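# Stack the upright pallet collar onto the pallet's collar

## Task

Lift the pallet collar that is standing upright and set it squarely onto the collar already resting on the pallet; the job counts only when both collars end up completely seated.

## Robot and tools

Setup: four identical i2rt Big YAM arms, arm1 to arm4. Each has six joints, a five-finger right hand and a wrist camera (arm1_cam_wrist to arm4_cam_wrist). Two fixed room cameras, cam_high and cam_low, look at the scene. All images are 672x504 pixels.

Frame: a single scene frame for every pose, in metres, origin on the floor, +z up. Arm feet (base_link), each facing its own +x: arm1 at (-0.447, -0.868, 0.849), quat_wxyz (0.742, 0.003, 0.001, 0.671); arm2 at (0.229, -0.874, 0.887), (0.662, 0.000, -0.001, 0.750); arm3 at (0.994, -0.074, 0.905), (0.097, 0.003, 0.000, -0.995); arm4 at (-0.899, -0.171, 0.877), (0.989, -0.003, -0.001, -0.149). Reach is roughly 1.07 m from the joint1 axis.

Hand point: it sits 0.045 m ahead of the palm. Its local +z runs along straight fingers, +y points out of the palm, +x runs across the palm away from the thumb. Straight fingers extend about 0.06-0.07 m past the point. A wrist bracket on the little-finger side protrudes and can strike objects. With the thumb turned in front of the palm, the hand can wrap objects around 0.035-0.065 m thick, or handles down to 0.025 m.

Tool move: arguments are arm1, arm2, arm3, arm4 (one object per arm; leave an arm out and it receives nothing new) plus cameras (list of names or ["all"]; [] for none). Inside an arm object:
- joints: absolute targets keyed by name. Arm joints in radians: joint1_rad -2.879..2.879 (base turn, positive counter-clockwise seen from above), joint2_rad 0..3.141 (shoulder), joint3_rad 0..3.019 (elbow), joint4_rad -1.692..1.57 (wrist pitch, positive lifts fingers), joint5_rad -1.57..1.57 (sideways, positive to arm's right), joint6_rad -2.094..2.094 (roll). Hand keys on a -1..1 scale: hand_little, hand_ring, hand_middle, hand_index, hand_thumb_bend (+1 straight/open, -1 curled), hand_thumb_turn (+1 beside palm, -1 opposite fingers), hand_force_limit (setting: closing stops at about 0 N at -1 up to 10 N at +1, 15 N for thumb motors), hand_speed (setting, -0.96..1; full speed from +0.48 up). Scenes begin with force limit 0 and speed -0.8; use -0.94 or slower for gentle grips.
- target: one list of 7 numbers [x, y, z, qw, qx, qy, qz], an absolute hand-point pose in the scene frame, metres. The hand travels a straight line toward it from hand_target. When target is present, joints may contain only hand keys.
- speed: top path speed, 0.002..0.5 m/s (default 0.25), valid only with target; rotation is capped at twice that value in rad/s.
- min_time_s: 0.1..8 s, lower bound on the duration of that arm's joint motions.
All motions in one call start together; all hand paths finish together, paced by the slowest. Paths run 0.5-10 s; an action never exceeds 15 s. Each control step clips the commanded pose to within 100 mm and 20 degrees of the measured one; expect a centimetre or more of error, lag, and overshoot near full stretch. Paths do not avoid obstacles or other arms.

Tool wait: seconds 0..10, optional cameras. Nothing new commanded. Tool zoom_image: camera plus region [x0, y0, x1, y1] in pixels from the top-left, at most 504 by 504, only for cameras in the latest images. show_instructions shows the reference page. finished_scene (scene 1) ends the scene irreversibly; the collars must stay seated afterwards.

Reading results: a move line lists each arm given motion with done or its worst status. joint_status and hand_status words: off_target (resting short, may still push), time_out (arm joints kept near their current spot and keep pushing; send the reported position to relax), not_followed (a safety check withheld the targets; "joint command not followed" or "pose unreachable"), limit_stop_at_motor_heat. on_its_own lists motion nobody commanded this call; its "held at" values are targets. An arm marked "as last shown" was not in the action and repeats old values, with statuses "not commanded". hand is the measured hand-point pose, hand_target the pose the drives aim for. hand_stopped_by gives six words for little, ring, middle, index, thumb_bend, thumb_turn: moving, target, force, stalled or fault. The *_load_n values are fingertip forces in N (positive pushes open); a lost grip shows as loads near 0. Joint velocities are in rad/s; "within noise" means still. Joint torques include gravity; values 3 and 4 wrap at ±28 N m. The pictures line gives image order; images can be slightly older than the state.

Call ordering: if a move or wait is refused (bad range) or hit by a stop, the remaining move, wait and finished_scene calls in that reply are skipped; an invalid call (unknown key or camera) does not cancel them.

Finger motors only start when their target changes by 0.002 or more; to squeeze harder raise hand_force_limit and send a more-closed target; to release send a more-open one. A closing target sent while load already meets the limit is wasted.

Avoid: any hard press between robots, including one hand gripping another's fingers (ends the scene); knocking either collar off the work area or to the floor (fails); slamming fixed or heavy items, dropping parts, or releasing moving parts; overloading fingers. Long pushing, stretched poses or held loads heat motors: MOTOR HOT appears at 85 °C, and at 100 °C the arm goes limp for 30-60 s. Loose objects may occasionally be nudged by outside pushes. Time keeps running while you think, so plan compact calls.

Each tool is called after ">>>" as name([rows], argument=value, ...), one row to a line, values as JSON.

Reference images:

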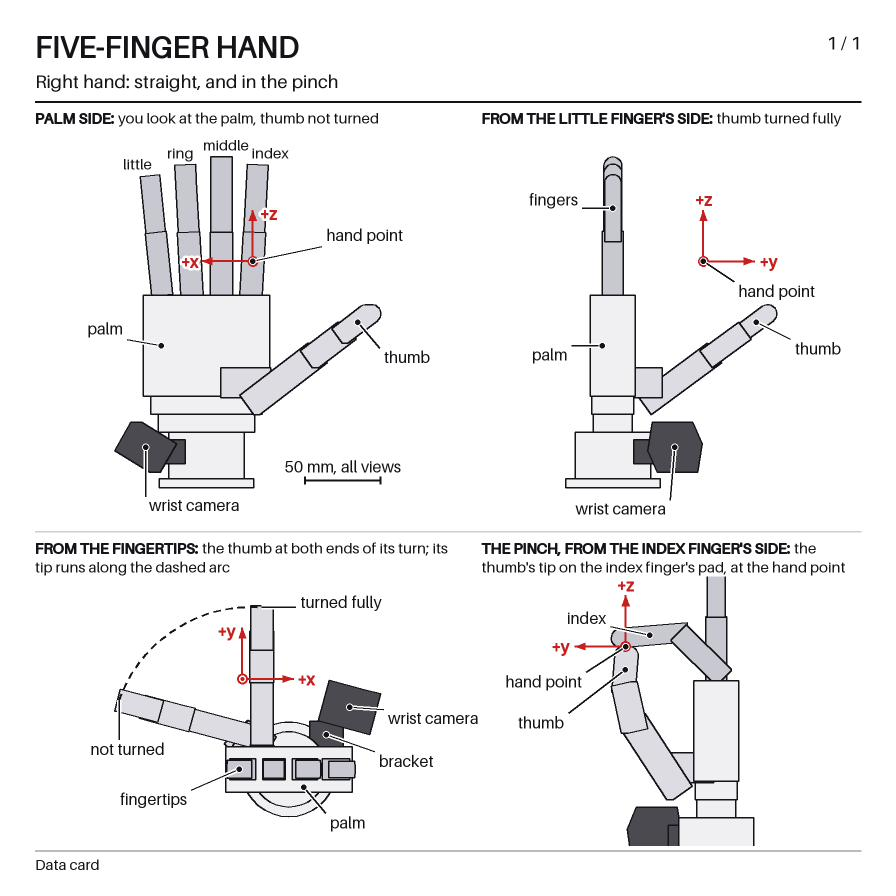

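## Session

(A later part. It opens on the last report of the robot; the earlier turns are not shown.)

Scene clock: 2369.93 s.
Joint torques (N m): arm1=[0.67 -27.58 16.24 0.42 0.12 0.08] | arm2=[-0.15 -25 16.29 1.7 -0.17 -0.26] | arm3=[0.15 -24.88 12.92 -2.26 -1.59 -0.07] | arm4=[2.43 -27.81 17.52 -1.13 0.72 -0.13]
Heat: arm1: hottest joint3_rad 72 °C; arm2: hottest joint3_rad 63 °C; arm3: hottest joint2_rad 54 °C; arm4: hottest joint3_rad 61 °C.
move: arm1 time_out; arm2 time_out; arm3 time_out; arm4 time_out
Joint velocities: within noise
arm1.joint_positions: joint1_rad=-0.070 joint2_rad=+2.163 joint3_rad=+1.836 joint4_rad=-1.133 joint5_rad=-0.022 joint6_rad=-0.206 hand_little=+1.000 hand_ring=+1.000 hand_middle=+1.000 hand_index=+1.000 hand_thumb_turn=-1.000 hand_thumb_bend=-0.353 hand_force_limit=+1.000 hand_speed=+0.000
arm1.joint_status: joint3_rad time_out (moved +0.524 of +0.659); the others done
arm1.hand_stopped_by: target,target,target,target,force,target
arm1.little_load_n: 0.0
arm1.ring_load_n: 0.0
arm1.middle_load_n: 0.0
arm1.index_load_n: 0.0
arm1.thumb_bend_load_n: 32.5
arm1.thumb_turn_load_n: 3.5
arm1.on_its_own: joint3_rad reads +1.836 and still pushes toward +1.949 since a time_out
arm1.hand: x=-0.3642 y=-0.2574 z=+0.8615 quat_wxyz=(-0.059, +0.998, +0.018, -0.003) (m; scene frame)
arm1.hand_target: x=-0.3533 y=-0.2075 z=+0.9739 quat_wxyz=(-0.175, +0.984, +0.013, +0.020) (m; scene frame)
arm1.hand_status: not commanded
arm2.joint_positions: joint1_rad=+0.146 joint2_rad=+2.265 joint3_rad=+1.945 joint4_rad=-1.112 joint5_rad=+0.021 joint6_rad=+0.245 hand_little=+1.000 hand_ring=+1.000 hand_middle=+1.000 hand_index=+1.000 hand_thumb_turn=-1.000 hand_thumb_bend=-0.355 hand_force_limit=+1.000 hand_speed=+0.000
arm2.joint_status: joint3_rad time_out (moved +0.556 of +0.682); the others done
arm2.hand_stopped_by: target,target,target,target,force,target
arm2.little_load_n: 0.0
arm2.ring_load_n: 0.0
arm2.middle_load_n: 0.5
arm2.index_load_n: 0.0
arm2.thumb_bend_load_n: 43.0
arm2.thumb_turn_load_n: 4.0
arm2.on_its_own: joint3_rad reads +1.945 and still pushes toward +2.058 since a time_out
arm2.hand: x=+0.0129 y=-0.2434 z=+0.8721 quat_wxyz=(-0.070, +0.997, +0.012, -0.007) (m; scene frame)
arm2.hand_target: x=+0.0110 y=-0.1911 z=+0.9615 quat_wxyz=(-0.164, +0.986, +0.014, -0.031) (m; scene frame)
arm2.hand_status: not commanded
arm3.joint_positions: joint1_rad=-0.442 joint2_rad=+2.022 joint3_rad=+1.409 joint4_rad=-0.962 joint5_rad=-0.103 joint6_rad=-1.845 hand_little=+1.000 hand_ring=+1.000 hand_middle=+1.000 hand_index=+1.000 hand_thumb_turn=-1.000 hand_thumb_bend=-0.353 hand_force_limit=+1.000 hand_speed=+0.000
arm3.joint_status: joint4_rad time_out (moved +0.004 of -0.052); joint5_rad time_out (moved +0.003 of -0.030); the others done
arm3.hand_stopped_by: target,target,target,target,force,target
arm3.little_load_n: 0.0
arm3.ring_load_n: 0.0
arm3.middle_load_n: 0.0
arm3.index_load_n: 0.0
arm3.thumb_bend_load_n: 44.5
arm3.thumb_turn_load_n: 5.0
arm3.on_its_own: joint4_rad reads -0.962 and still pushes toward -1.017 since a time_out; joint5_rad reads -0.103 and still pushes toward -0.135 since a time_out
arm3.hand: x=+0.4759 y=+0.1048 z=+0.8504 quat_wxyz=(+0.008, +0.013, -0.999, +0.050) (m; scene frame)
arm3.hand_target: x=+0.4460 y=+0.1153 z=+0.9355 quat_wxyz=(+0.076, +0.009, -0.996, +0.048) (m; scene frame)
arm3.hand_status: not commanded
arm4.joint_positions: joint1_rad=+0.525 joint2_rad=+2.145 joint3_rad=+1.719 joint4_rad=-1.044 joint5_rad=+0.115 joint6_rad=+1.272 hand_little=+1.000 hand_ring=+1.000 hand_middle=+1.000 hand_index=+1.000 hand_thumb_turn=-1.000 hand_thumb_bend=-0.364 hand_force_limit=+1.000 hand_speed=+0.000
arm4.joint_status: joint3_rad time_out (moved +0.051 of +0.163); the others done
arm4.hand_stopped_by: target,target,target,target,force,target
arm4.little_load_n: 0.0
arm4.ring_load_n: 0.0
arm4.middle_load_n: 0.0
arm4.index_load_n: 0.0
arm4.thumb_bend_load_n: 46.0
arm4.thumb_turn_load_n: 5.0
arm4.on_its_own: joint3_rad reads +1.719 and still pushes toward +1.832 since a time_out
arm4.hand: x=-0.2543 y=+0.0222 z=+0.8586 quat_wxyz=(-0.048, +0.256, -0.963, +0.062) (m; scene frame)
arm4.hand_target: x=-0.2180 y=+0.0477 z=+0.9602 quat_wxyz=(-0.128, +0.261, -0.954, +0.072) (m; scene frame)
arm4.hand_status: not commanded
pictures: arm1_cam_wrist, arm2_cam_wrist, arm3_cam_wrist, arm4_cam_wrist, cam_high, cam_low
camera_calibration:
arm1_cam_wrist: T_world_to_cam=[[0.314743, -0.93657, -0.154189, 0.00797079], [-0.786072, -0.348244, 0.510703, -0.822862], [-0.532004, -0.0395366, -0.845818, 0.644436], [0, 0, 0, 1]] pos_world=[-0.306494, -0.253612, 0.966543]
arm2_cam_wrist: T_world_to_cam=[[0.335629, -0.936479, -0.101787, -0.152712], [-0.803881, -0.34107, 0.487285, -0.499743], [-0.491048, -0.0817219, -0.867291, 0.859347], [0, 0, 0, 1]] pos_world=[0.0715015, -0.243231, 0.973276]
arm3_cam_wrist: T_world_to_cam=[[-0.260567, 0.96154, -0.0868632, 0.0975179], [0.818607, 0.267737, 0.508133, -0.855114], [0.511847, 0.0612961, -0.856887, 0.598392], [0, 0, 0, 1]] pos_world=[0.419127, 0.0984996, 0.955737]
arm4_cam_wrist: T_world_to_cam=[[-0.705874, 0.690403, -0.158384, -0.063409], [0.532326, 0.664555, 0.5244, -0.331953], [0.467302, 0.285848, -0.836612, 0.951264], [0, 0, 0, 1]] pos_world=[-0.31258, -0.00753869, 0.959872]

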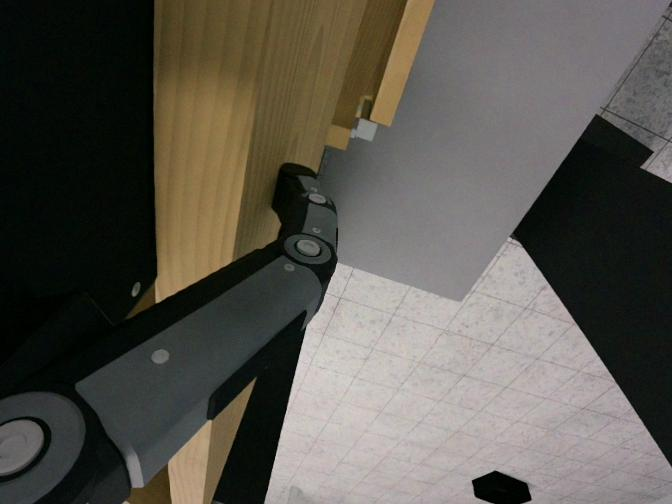

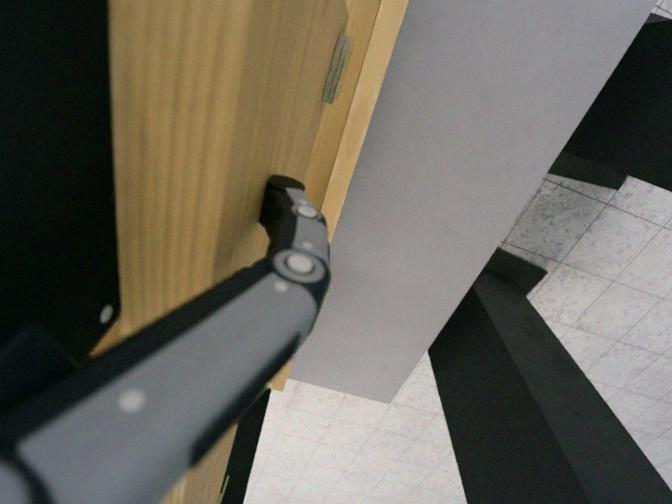

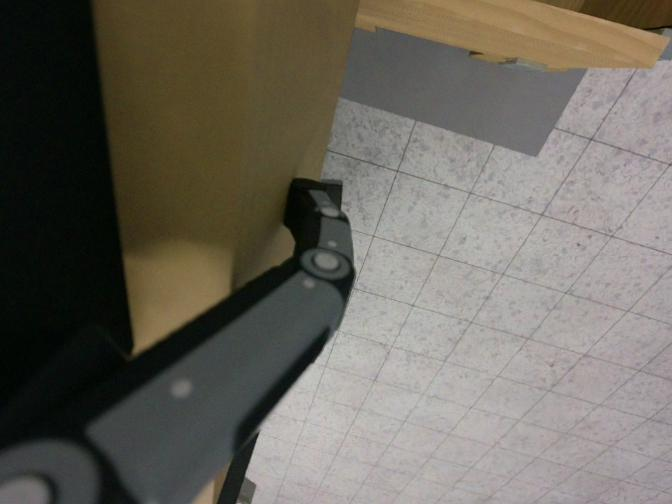

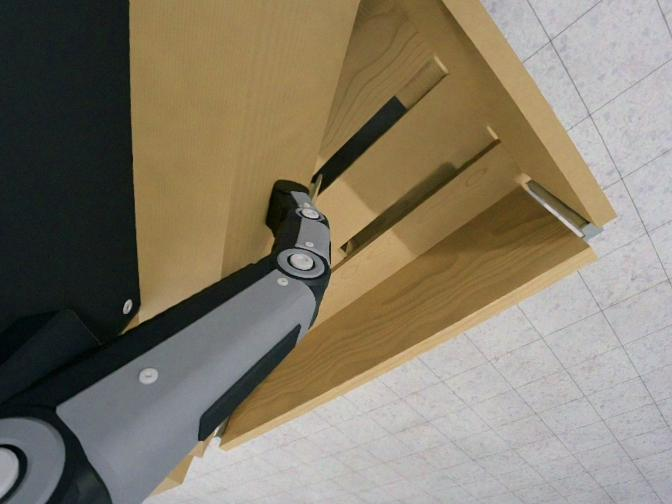

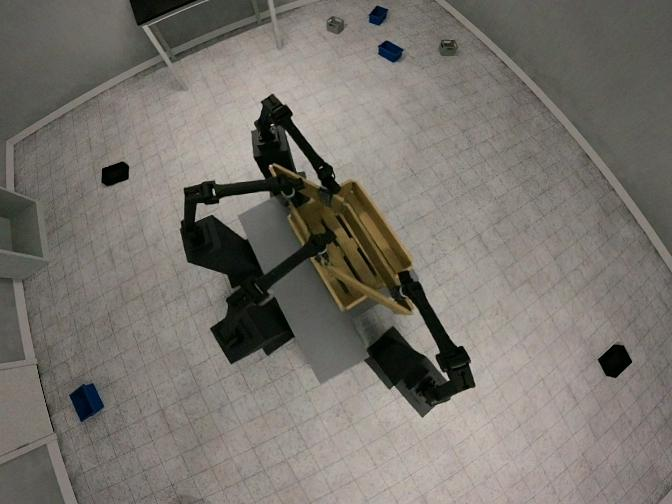

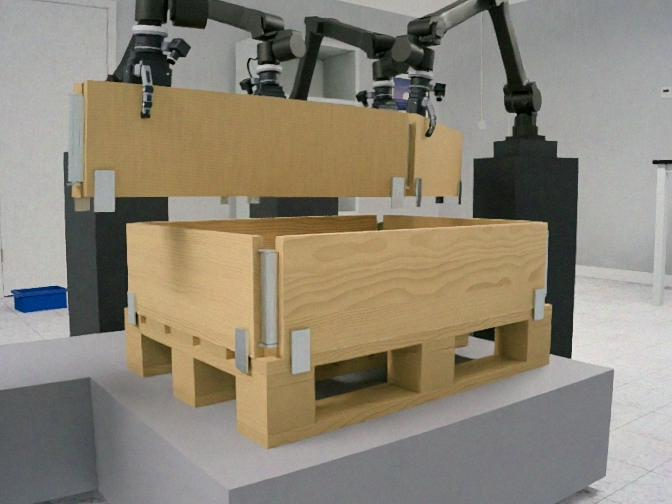

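>>> move(arm1={"joints": {"joint2_rad": 2.155, "joint3_rad": 1.908, "joint4_rad": -0.9845}, "min_time_s": 5}, arm2={"joints": {"joint2_rad": 2.314, "joint3_rad": 2.018, "joint4_rad": -0.961}, "min_time_s": 5}, arm3={"joints": {"joint1_rad": -0.471, "joint2_rad": 2.036, "joint3_rad": 1.422, "joint4_rad": -0.856, "joint6_rad": -1.856}, "min_time_s": 5}, arm4={"joints": {"joint1_rad": 0.563, "joint2_rad": 2.151, "joint3_rad": 1.756, "joint4_rad": -0.945, "joint6_rad": 1.285}, "min_time_s": 5}, cameras=["arm1_cam_wrist", "arm2_cam_wrist", "arm3_cam_wrist", "arm4_cam_wrist", "cam_low", "cam_high"])

Scene clock: 2412.03 s.
Joint torques (N m): arm1=[0.73 -17.9 9.14 0.75 -0.03 0.07] | arm2=[0.62 -23.77 12.77 3.18 0.12 -0.22] | arm3=[0.73 -22.3 9.25 -0.05 -1.56 0] | arm4=[1.49 -26.34 11.22 1.85 0.43 -0.28]
Heat: arm1: hottest joint3_rad 69 °C; arm2: hottest joint3_rad 66 °C; arm3: hottest joint2_rad 54 °C; arm4: hottest joint3_rad 71 °C.
move: arm1 done; arm2 done; arm3 done; arm4 done
Joint velocities: within noise
arm1.joint_positions: joint1_rad=-0.071 joint2_rad=+2.142 joint3_rad=+1.892 joint4_rad=-0.997 joint5_rad=-0.018 joint6_rad=-0.206 hand_little=+1.000 hand_ring=+1.000 hand_middle=+1.000 hand_index=+1.000 hand_thumb_turn=-1.000 hand_thumb_bend=-0.368 hand_force_limit=+1.000 hand_speed=+0.000
arm1.joint_status: all done
arm1.hand_stopped_by: target,target,target,target,force,target
arm1.little_load_n: 0.0
arm1.ring_load_n: 0.0
arm1.middle_load_n: 0.0
arm1.index_load_n: 0.0
arm1.thumb_bend_load_n: 0.0
arm1.thumb_turn_load_n: 0.0
arm1.hand: x=-0.3522 y=-0.1977 z=+0.8939 quat_wxyz=(-0.162, +0.986, +0.018, +0.019) (m; scene frame)
arm1.hand_target: x=-0.3507 y=-0.1897 z=+0.8918 quat_wxyz=(-0.169, +0.985, +0.013, +0.019) (m; scene frame)
arm1.hand_status: not commanded
arm2.joint_positions: joint1_rad=+0.137 joint2_rad=+2.361 joint3_rad=+1.945 joint4_rad=-1.012 joint5_rad=+0.013 joint6_rad=+0.240 hand_little=+1.000 hand_ring=+1.000 hand_middle=+1.000 hand_index=+1.000 hand_thumb_turn=-1.000 hand_thumb_bend=-0.355 hand_force_limit=+1.000 hand_speed=+0.000
arm2.joint_status: all done
arm2.hand_stopped_by: target,target,target,target,force,target
arm2.little_load_n: 0.0
arm2.ring_load_n: 0.0
arm2.middle_load_n: 0.0
arm2.index_load_n: -0.5
arm2.thumb_bend_load_n: 42.0
arm2.thumb_turn_load_n: 6.5
arm2.hand: x=+0.0150 y=-0.2321 z=+0.8087 quat_wxyz=(-0.071, +0.997, +0.010, -0.011) (m; scene frame)
arm2.hand_target: x=+0.0086 y=-0.1805 z=+0.8675 quat_wxyz=(-0.154, +0.988, +0.014, -0.028) (m; scene frame)
arm2.hand_status: not commanded
arm3.joint_positions: joint1_rad=-0.461 joint2_rad=+2.120 joint3_rad=+1.390 joint4_rad=-0.849 joint5_rad=-0.104 joint6_rad=-1.863 hand_little=+1.000 hand_ring=+1.000 hand_middle=+1.000 hand_index=+1.000 hand_thumb_turn=-1.000 hand_thumb_bend=-0.344 hand_force_limit=+1.000 hand_speed=+0.000
arm3.joint_status: all done
arm3.hand_stopped_by: target,target,target,target,force,target
arm3.little_load_n: 0.0
arm3.ring_load_n: 0.0
arm3.middle_load_n: 0.0
arm3.index_load_n: 0.0
arm3.thumb_bend_load_n: 42.5
arm3.thumb_turn_load_n: 2.5
arm3.on_its_own: joint5_rad reads -0.104 and still pushes toward -0.135 since a time_out
arm3.hand: x=+0.4786 y=+0.1150 z=+0.7916 quat_wxyz=(+0.007, +0.013, -0.999, +0.051) (m; scene frame)
arm3.hand_target: x=+0.4473 y=+0.1226 z=+0.8455 quat_wxyz=(+0.064, +0.008, -0.997, +0.051) (m; scene frame)
arm3.hand_status: not commanded
arm4.joint_positions: joint1_rad=+0.547 joint2_rad=+2.213 joint3_rad=+1.719 joint4_rad=-0.974 joint5_rad=+0.124 joint6_rad=+1.296 hand_little=+1.000 hand_ring=+1.000 hand_middle=+1.000 hand_index=+1.000 hand_thumb_turn=-1.000 hand_thumb_bend=-0.364 hand_force_limit=+1.000 hand_speed=+0.000
arm4.joint_status: all done
arm4.hand_stopped_by: target,target,target,target,force,target
arm4.little_load_n: 0.0
arm4.ring_load_n: 0.0
arm4.middle_load_n: 0.0
arm4.index_load_n: -0.5
arm4.thumb_bend_load_n: 38.5
arm4.thumb_turn_load_n: 3.0
arm4.hand: x=-0.2493 y=+0.0365 z=+0.8169 quat_wxyz=(-0.051, +0.255, -0.963, +0.065) (m; scene frame)
arm4.hand_target: x=-0.2202 y=+0.0540 z=+0.8748 quat_wxyz=(-0.114, +0.262, -0.956, +0.071) (m; scene frame)
arm4.hand_status: not commanded
pictures: arm1_cam_wrist, arm2_cam_wrist, arm3_cam_wrist, arm4_cam_wrist, cam_high, cam_low
camera_calibration:
arm1_cam_wrist: T_world_to_cam=[[0.321572, -0.886599, -0.332468, 0.236784], [-0.805468, -0.440723, 0.396214, -0.732019], [-0.497809, 0.140381, -0.85585, 0.737158], [0, 0, 0, 1]] pos_world=[-0.298797, -0.216168, 0.999657]
arm2_cam_wrist: T_world_to_cam=[[0.331869, -0.937355, -0.105964, -0.145989], [-0.801072, -0.339358, 0.493071, -0.467704], [-0.498143, -0.0787503, -0.863512, 0.80406], [0, 0, 0, 1]] pos_world=[0.0743206, -0.232243, 0.909457]
arm3_cam_wrist: T_world_to_cam=[[-0.259406, 0.961645, -0.0891518, 0.0844718], [0.817474, 0.267789, 0.509927, -0.831089], [0.514242, 0.0593986, -0.855586, 0.544076], [0, 0, 0, 1]] pos_world=[0.421519, 0.109008, 0.896829]
arm4_cam_wrist: T_world_to_cam=[[-0.70345, 0.691075, -0.166053, -0.0694777], [0.53032, 0.665898, 0.524729, -0.323029], [0.473202, 0.281059, -0.834917, 0.910261], [0, 0, 0, 1]] pos_world=[-0.308302, 0.00728188, 0.917958]

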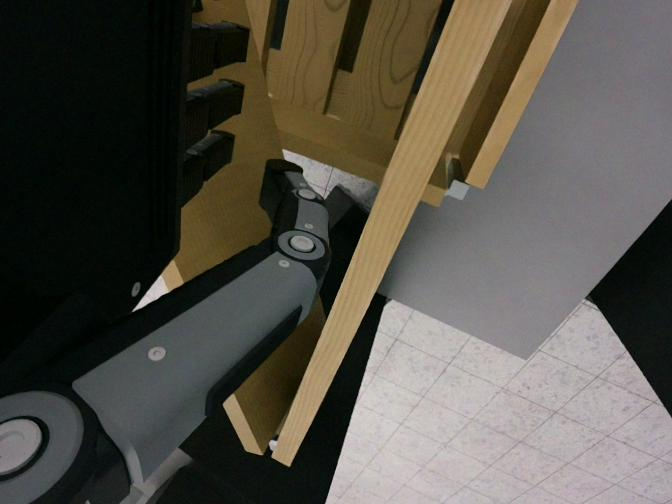

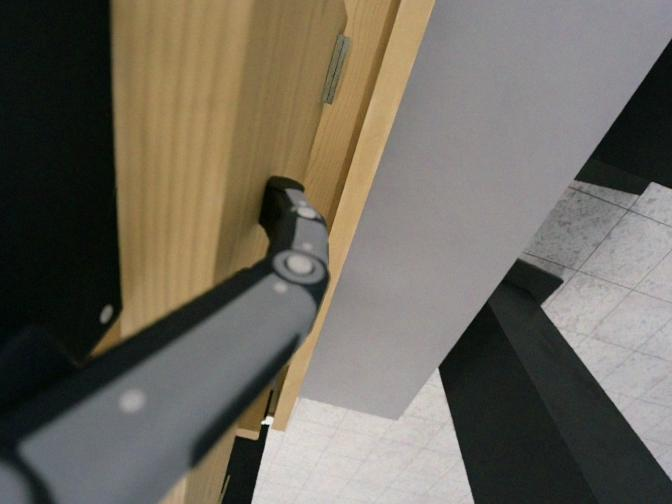

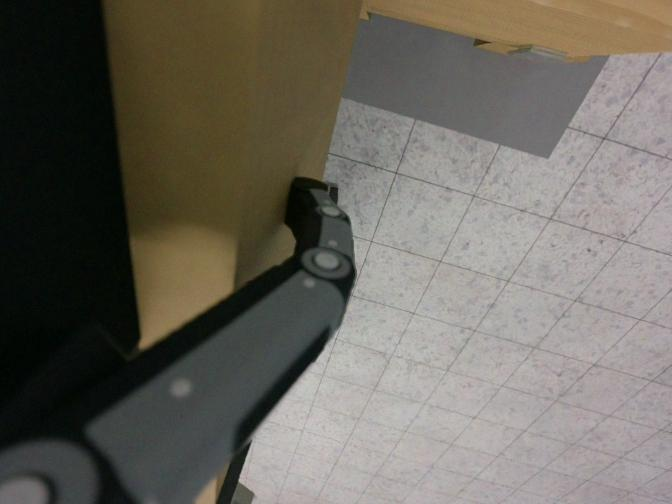

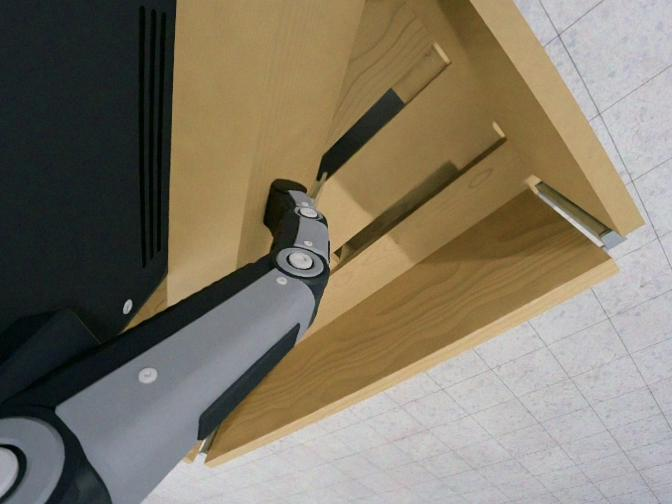

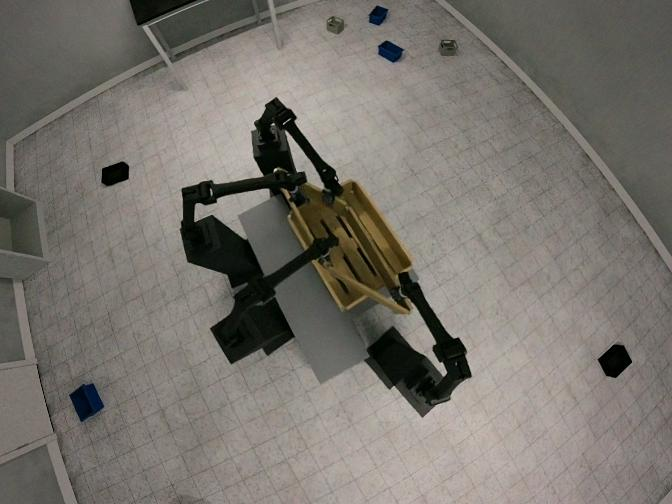

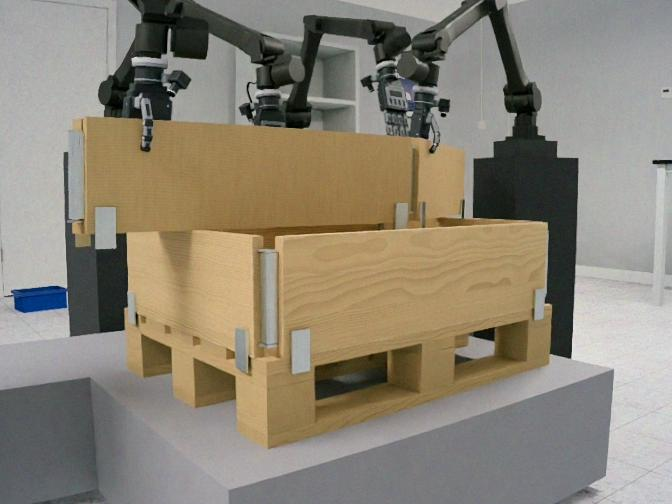

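>>> move(arm2={"joints": {"joint2_rad": 2.391, "joint3_rad": 1.965, "joint4_rad": -0.940}, "min_time_s": 4}, arm3={"joints": {"joint2_rad": 2.12, "joint3_rad": 1.383, "joint4_rad": -0.816}, "min_time_s": 4}, arm4={"joints": {"joint2_rad": 2.229, "joint3_rad": 1.706, "joint4_rad": -0.927}, "min_time_s": 4}, cameras=["arm1_cam_wrist", "arm2_cam_wrist", "arm3_cam_wrist", "arm4_cam_wrist", "cam_low"])

Scene clock: 2431.20 s.
Joint torques (N m): arm1=[0.73 -18.14 9.13 0.72 -0.03 0.08] | arm2=[0.62 -18.73 8.57 3.79 0.14 -0.21] | arm3=[0.5 -16.5 6.65 0.87 -1.57 0.02] | arm4=[1.49 -20.13 8.14 2.1 0.43 -0.26]
Heat: arm1: hottest joint3_rad 65 °C; arm2: hottest joint3_rad 62 °C; arm3: hottest joint2_rad 53 °C; arm4: hottest joint3_rad 63 °C.
move: arm2 time_out; arm3 done; arm4 done
Joint velocities: within noise
arm1: as last shown
arm2.joint_positions: joint1_rad=+0.137 joint2_rad=+2.366 joint3_rad=+1.945 joint4_rad=-1.006 joint5_rad=+0.012 joint6_rad=+0.239 hand_little=+1.000 hand_ring=+1.000 hand_middle=+1.000 hand_index=+1.000 hand_thumb_turn=-1.000 hand_thumb_bend=-0.353 hand_force_limit=+1.000 hand_speed=+0.000
arm2.joint_status: joint4_rad time_out (moved +0.007 of +0.072); the others done
arm2.hand_stopped_by: target,target,target,target,force,target
arm2.little_load_n: 0.5
arm2.ring_load_n: 0.0
arm2.middle_load_n: 0.0
arm2.index_load_n: 0.0
arm2.thumb_bend_load_n: 44.0
arm2.thumb_turn_load_n: 6.5
arm2.on_its_own: joint4_rad reads -1.006 and still pushes toward -0.940 since a time_out
arm2.hand: x=+0.0148 y=-0.2315 z=+0.8051 quat_wxyz=(-0.072, +0.997, +0.011, -0.011) (m; scene frame)
arm2.hand_target: x=+0.0163 y=-0.2099 z=+0.7949 quat_wxyz=(-0.101, +0.995, +0.014, -0.015) (m; scene frame)
arm2.hand_status: not commanded
arm3.joint_positions: joint1_rad=-0.462 joint2_rad=+2.120 joint3_rad=+1.378 joint4_rad=-0.830 joint5_rad=-0.104 joint6_rad=-1.863 hand_little=+1.000 hand_ring=+1.000 hand_middle=+1.000 hand_index=+1.000 hand_thumb_turn=-1.000 hand_thumb_bend=-0.344 hand_force_limit=+1.000 hand_speed=+0.000
arm3.joint_status: all done
arm3.hand_stopped_by: target,target,target,target,force,target
arm3.little_load_n: 0.0
arm3.ring_load_n: 0.0
arm3.middle_load_n: 0.0
arm3.index_load_n: 0.0
arm3.thumb_bend_load_n: 39.5
arm3.thumb_turn_load_n: 4.5
arm3.on_its_own: joint5_rad reads -0.104 and still pushes toward -0.135 since a time_out
arm3.hand: x=+0.4794 y=+0.1153 z=+0.7884 quat_wxyz=(+0.011, +0.012, -0.999, +0.050) (m; scene frame)
arm3.hand_target: x=+0.4738 y=+0.1152 z=+0.7882 quat_wxyz=(+0.024, +0.005, -0.998, +0.062) (m; scene frame)
arm3.hand_status: not commanded
arm4.joint_positions: joint1_rad=+0.547 joint2_rad=+2.216 joint3_rad=+1.708 joint4_rad=-0.961 joint5_rad=+0.124 joint6_rad=+1.296 hand_little=+1.000 hand_ring=+1.000 hand_middle=+1.000 hand_index=+1.000 hand_thumb_turn=-1.000 hand_thumb_bend=-0.364 hand_force_limit=+1.000 hand_speed=+0.000
arm4.joint_status: all done
arm4.hand_stopped_by: target,target,target,target,force,target
arm4.little_load_n: 0.0
arm4.ring_load_n: 0.0
arm4.middle_load_n: 0.0
arm4.index_load_n: 0.0
arm4.thumb_bend_load_n: 38.0
arm4.thumb_turn_load_n: 2.0
arm4.hand: x=-0.2510 y=+0.0361 z=+0.8117 quat_wxyz=(-0.051, +0.255, -0.963, +0.065) (m; scene frame)
arm4.hand_target: x=-0.2492 y=+0.0457 z=+0.8030 quat_wxyz=(-0.060, +0.267, -0.959, +0.070) (m; scene frame)
arm4.hand_status: not commanded
pictures: arm1_cam_wrist, arm2_cam_wrist, arm3_cam_wrist, arm4_cam_wrist, cam_low
camera_calibration:
arm1_cam_wrist: T_world_to_cam=[[0.321572, -0.886599, -0.332468, 0.236784], [-0.805468, -0.440723, 0.396214, -0.732019], [-0.497809, 0.140381, -0.85585, 0.737158], [0, 0, 0, 1]] pos_world=[-0.298797, -0.216168, 0.999657]
arm2_cam_wrist: T_world_to_cam=[[0.332922, -0.936849, -0.107135, -0.14477], [-0.8004, -0.340828, 0.493149, -0.466297], [-0.49852, -0.0784293, -0.863323, 0.800871], [0, 0, 0, 1]] pos_world=[0.0742235, -0.231743, 0.905854]
arm3_cam_wrist: T_world_to_cam=[[-0.259422, 0.962006, -0.0851161, 0.0809999], [0.82157, 0.266158, 0.504166, -0.827353], [0.507665, 0.0608627, -0.859402, 0.546816], [0, 0, 0, 1]] pos_world=[0.423142, 0.109003, 0.893952]
arm4_cam_wrist: T_world_to_cam=[[-0.70345, 0.691075, -0.166053, -0.0712606], [0.53032, 0.665898, 0.524729, -0.319133], [0.473202, 0.281059, -0.834917, 0.906836], [0, 0, 0, 1]] pos_world=[-0.310002, 0.00688188, 0.912758]

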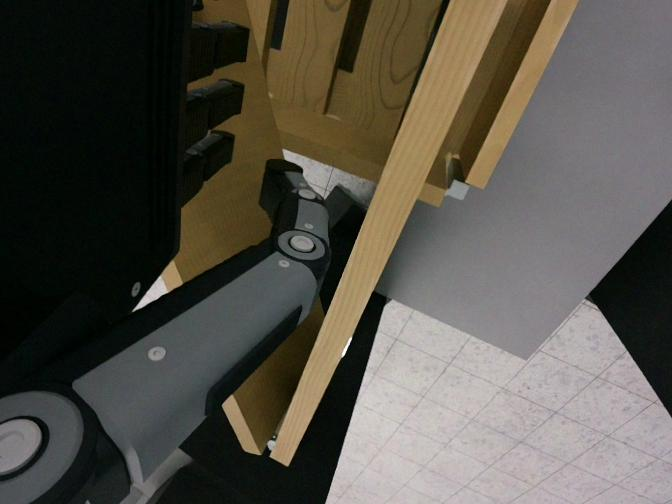

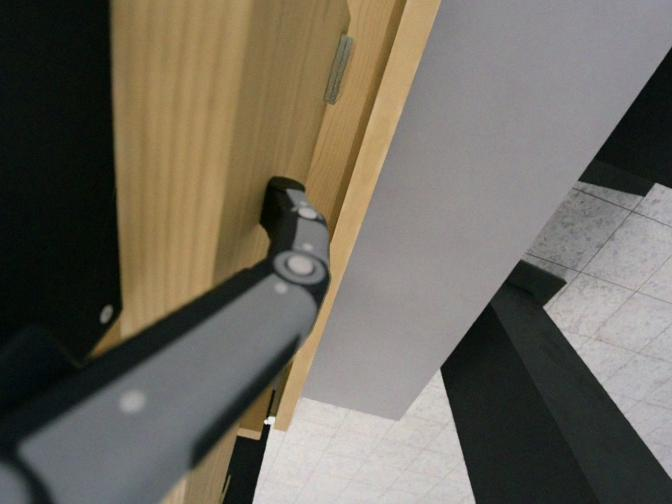

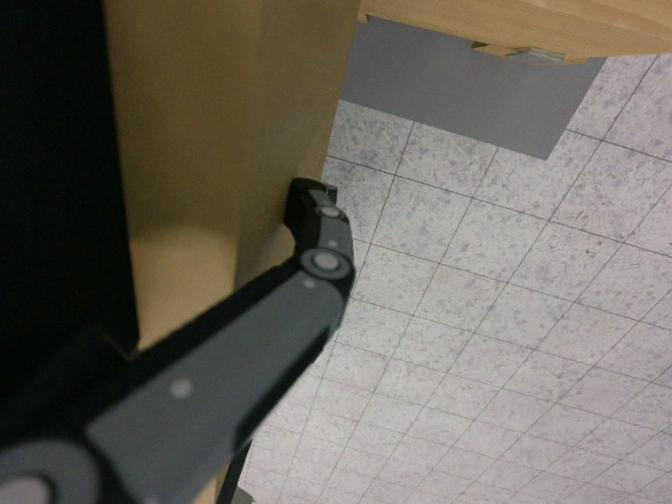

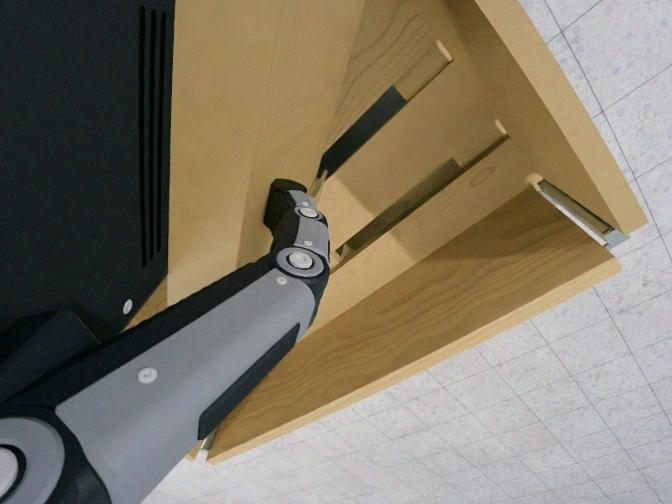

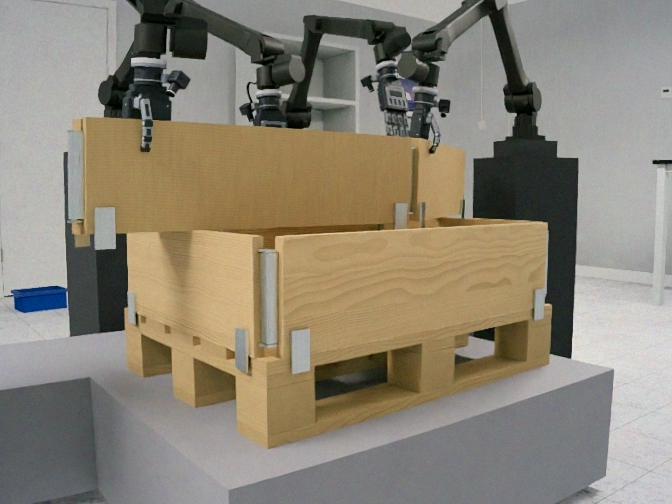

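>>> zoom_image(camera="arm2_cam_wrist", region=[200, 0, 460, 300])

>>> zoom_image(camera="arm1_cam_wrist", region=[200, 0, 600, 504])

>>> zoom_image(camera="cam_low", region=[50, 90, 570, 390])

Scaled by 1.680 from the camera's 672x504 image, which has a finer 960x720 frame.

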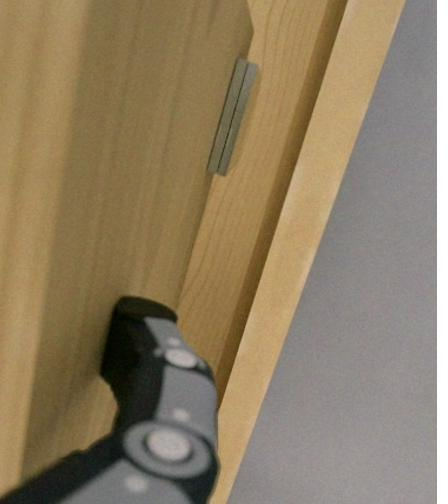

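Scaled by 1.000.

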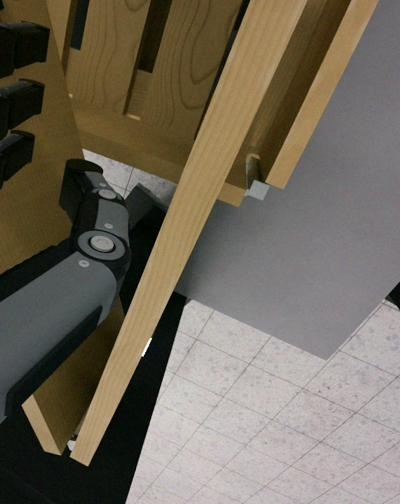

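Region (50, 90, 570, 390) is 520x300 pixels. A region can be at most 504 by 504 pixels.

>>> zoom_image(camera="cam_low", region=[50, 90, 330, 300])

>>> zoom_image(camera="cam_low", region=[320, 90, 560, 300])

>>> zoom_image(camera="arm3_cam_wrist", region=[200, 0, 672, 300])

Scaled by 1.800 from the camera's 672x504 image, which has a finer 960x720 frame.

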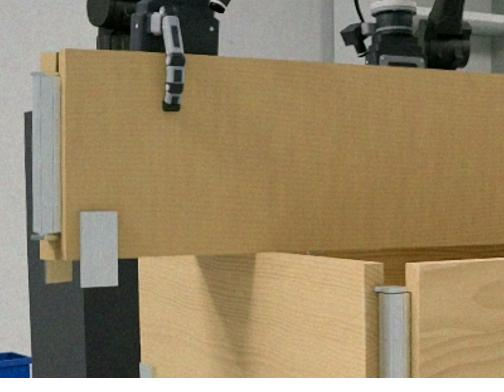

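Scaled by 2.100 from the camera's 672x504 image, which has a finer 960x720 frame.

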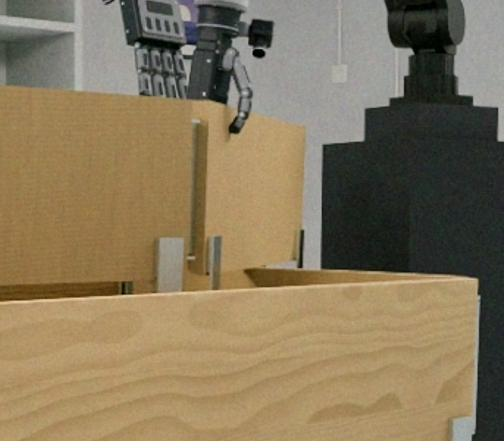

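Scaled by 1.068 from the camera's 672x504 image, which has a finer 960x720 frame.

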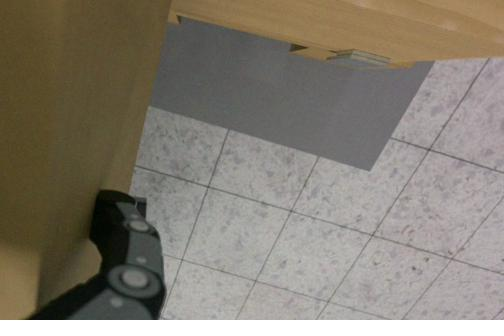

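>>> move(arm2={"joints": {"hand_thumb_bend": 0.2, "hand_speed": 0.0}}, cameras=["arm2_cam_wrist", "arm1_cam_wrist", "cam_low"])

Scene clock: 2524.13 s.
Joint torques (N m): arm1=[0.79 -18.2 9.14 0.72 -0.03 0.08] | arm2=[0.62 -18.84 8.64 1.78 0.07 -0.15] | arm3=[0.79 -15.91 6.84 0.8 -1.56 -0.03] | arm4=[1.44 -20.07 8.12 2.02 0.41 -0.27]
Heat: arm1: hottest joint3_rad 52 °C; arm2: hottest joint3_rad 48 °C; arm3: hottest joint2_rad 48 °C; arm4: hottest joint2_rad 49 °C.
move: arm2 done
Joint velocities: within noise
arm1, arm3, arm4: as last shown
arm2.joint_positions: joint1_rad=+0.136 joint2_rad=+2.366 joint3_rad=+1.945 joint4_rad=-0.953 joint5_rad=+0.014 joint6_rad=+0.232 hand_little=+1.000 hand_ring=+1.000 hand_middle=+1.000 hand_index=+1.000 hand_thumb_turn=-1.000 hand_thumb_bend=+0.200 hand_force_limit=+1.000 hand_speed=+0.000
arm2.joint_status: all done
arm2.hand_stopped_by: target,target,target,target,target,target
arm2.little_load_n: 0.0
arm2.ring_load_n: 0.0
arm2.middle_load_n: 0.0
arm2.index_load_n: 0.0
arm2.thumb_bend_load_n: 0.0
arm2.thumb_turn_load_n: 0.0
arm2.hand: x=+0.0120 y=-0.2177 z=+0.8045 quat_wxyz=(-0.097, +0.995, +0.014, -0.016) (m; scene frame)
arm2.hand_target: x=+0.0163 y=-0.2098 z=+0.7949 quat_wxyz=(-0.101, +0.995, +0.014, -0.016) (m; scene frame)
arm2.hand_status: not commanded
arm3.thumb_bend_load_n: 38.5
arm3.thumb_turn_load_n: 4.0
arm3.on_its_own: joint5_rad reads -0.104 and still pushes toward -0.135 since a time_out
arm3.hand: x=+0.4796 y=+0.1154 z=+0.7883 quat_wxyz=(+0.011, +0.012, -0.999, +0.050) (m; scene frame)
arm4.joint_positions: joint1_rad=+0.548 joint2_rad=+2.216 joint3_rad=+1.708 joint4_rad=-0.960 joint5_rad=+0.124 joint6_rad=+1.296 hand_little=+1.000 hand_ring=+1.000 hand_middle=+1.000 hand_index=+1.000 hand_thumb_turn=-1.000 hand_thumb_bend=-0.364 hand_force_limit=+1.000 hand_speed=+0.000
arm4.thumb_bend_load_n: 37.5
arm4.thumb_turn_load_n: 2.5
arm4.hand: x=-0.2509 y=+0.0363 z=+0.8115 quat_wxyz=(-0.051, +0.255, -0.963, +0.066) (m; scene frame)
arm4.hand_target: x=-0.2493 y=+0.0457 z=+0.8029 quat_wxyz=(-0.060, +0.267, -0.959, +0.070) (m; scene frame)
pictures: arm1_cam_wrist, arm2_cam_wrist, cam_low
camera_calibration:
arm1_cam_wrist: T_world_to_cam=[[0.321572, -0.886599, -0.332468, 0.236784], [-0.805468, -0.440723, 0.396214, -0.732019], [-0.497809, 0.140381, -0.85585, 0.737158], [0, 0, 0, 1]] pos_world=[-0.298797, -0.216168, 0.999657]
arm2_cam_wrist: T_world_to_cam=[[0.33733, -0.927965, -0.158399, -0.0878425], [-0.792884, -0.370773, 0.483592, -0.462422], [-0.507487, -0.0375379, -0.860842, 0.807069], [0, 0, 0, 1]] pos_world=[0.0725615, -0.222673, 0.904468]

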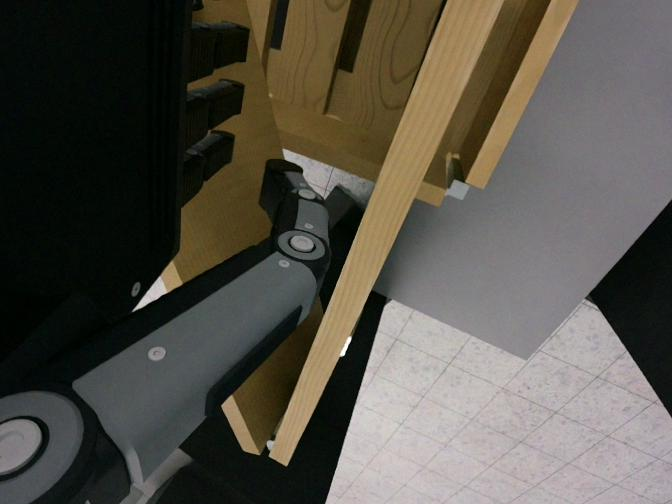

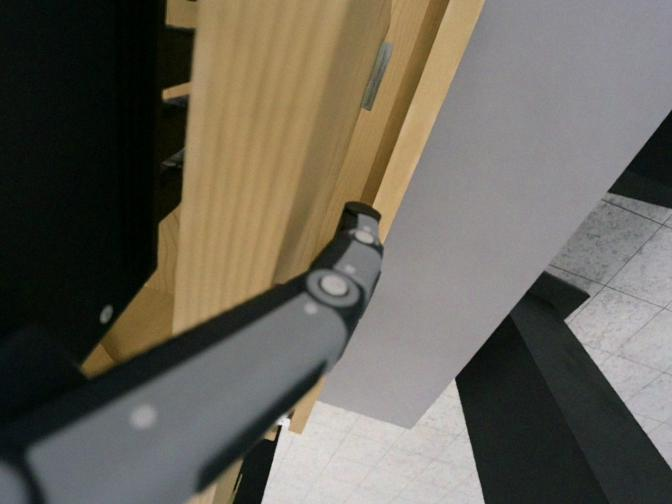

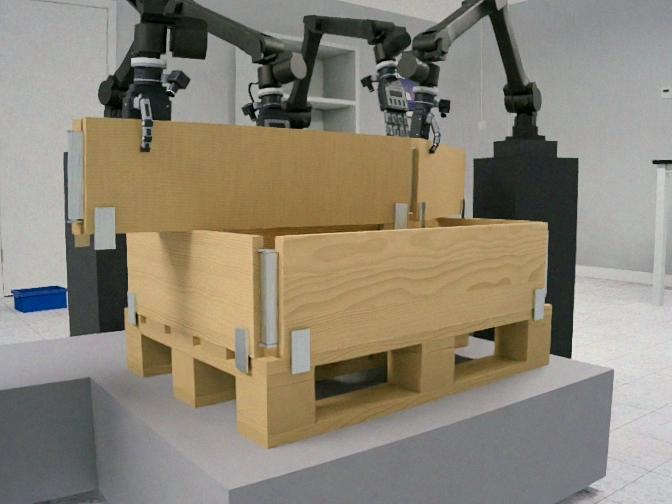

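>>> move(arm3={"joints": {"hand_thumb_bend": 0.2, "hand_speed": 0.0}}, arm4={"joints": {"hand_thumb_bend": 0.2, "hand_speed": 0.0}}, cameras=["arm3_cam_wrist", "arm4_cam_wrist", "arm1_cam_wrist", "cam_low"])

Scene clock: 2528.70 s.
Joint torques (N m): arm1=[0.67 -18.08 9.16 0.73 -0.03 0.07] | arm2=[0.62 -18.78 8.66 1.8 0.08 -0.14] | arm3=[0.5 -16.32 6.68 0.76 -0.25 0] | arm4=[1.49 -20.13 8.18 1.13 0.07 -0.27]
Heat: arm1: hottest joint3_rad 52 °C; arm2: hottest joint3_rad 48 °C; arm3: hottest joint2_rad 48 °C; arm4: hottest joint2_rad 49 °C.
move: arm3 done; arm4 done
Joint velocities: within noise
arm1, arm2: as last shown
arm3.joint_positions: joint1_rad=-0.462 joint2_rad=+2.120 joint3_rad=+1.378 joint4_rad=-0.827 joint5_rad=-0.135 joint6_rad=-1.862 hand_little=+1.000 hand_ring=+1.000 hand_middle=+1.000 hand_index=+1.000 hand_thumb_turn=-1.000 hand_thumb_bend=+0.200 hand_force_limit=+1.000 hand_speed=+0.000
arm3.joint_status: all done
arm3.hand_stopped_by: target,target,target,target,target,target
arm3.little_load_n: 0.0
arm3.ring_load_n: 0.0
arm3.middle_load_n: -0.5
arm3.index_load_n: 0.0
arm3.thumb_bend_load_n: 0.0
arm3.thumb_turn_load_n: 0.0
arm3.on_its_own: joint5_rad moved -0.031 to your old target -0.135
arm3.hand: x=+0.4774 y=+0.1095 z=+0.7869 quat_wxyz=(+0.016, +0.011, -0.998, +0.064) (m; scene frame)
arm3.hand_target: x=+0.4738 y=+0.1154 z=+0.7882 quat_wxyz=(+0.024, +0.005, -0.998, +0.062) (m; scene frame)
arm3.hand_status: not commanded
arm4.joint_positions: joint1_rad=+0.548 joint2_rad=+2.216 joint3_rad=+1.708 joint4_rad=-0.938 joint5_rad=+0.134 joint6_rad=+1.296 hand_little=+1.000 hand_ring=+1.000 hand_middle=+1.000 hand_index=+1.000 hand_thumb_turn=-1.000 hand_thumb_bend=+0.200 hand_force_limit=+1.000 hand_speed=+0.000
arm4.joint_status: all done
arm4.hand_stopped_by: target,target,target,target,target,target
arm4.little_load_n: 0.0
arm4.ring_load_n: 0.0
arm4.middle_load_n: 0.0
arm4.index_load_n: 0.0
arm4.thumb_bend_load_n: -0.5
arm4.thumb_turn_load_n: 0.0
arm4.hand: x=-0.2447 y=+0.0358 z=+0.8121 quat_wxyz=(-0.062, +0.254, -0.963, +0.071) (m; scene frame)
arm4.hand_target: x=-0.2493 y=+0.0457 z=+0.8029 quat_wxyz=(-0.060, +0.267, -0.959, +0.070) (m; scene frame)
arm4.hand_status: not commanded
pictures: arm1_cam_wrist, arm3_cam_wrist, arm4_cam_wrist, cam_low
camera_calibration:
arm1_cam_wrist: T_world_to_cam=[[0.321572, -0.886599, -0.332468, 0.236784], [-0.805468, -0.440723, 0.396214, -0.732019], [-0.497809, 0.140381, -0.85585, 0.737158], [0, 0, 0, 1]] pos_world=[-0.298797, -0.216168, 0.999657]
arm3_cam_wrist: T_world_to_cam=[[-0.258431, 0.959652, -0.110819, 0.105884], [0.82722, 0.279083, 0.487668, -0.814531], [0.498919, 0.034357, -0.865967, 0.559186], [0, 0, 0, 1]] pos_world=[0.422171, 0.106498, 0.893192]
arm4_cam_wrist: T_world_to_cam=[[-0.69874, 0.690784, -0.185955, -0.0492206], [0.518052, 0.667872, 0.534386, -0.333424], [0.49334, 0.277063, -0.824532, 0.900833], [0, 0, 0, 1]] pos_world=[-0.306078, 0.00709777, 0.91179]

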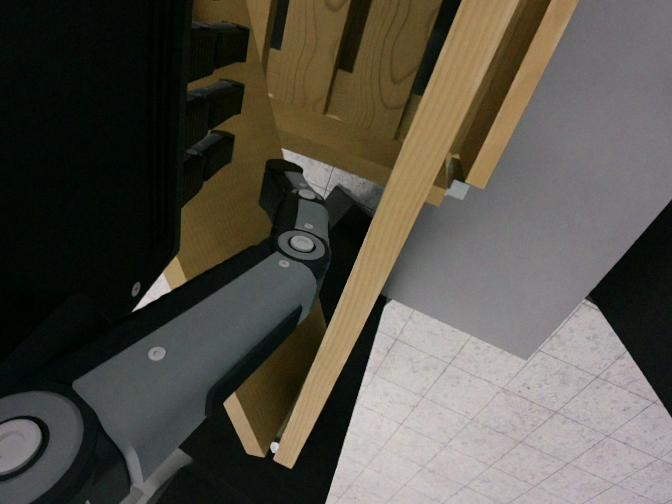

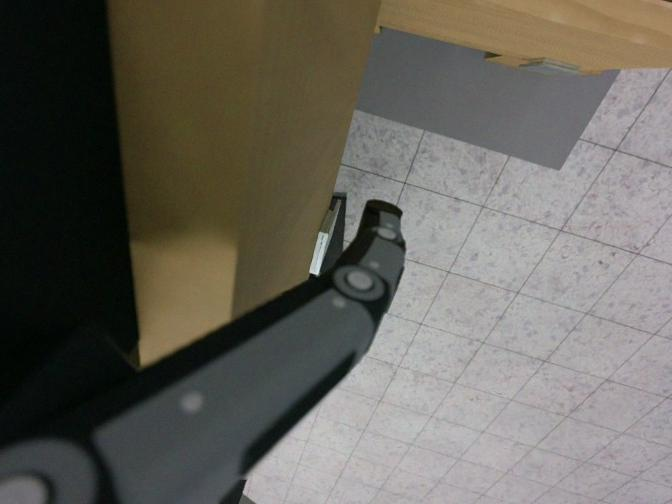

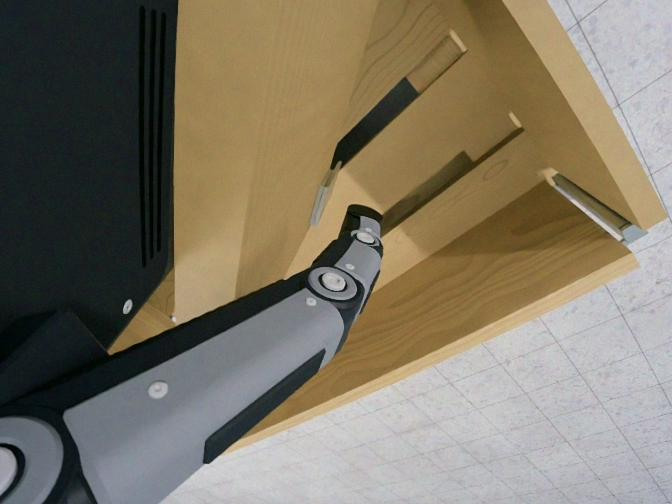

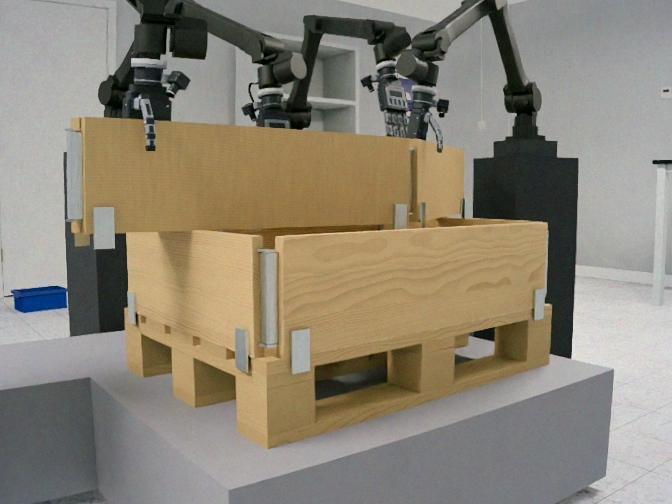

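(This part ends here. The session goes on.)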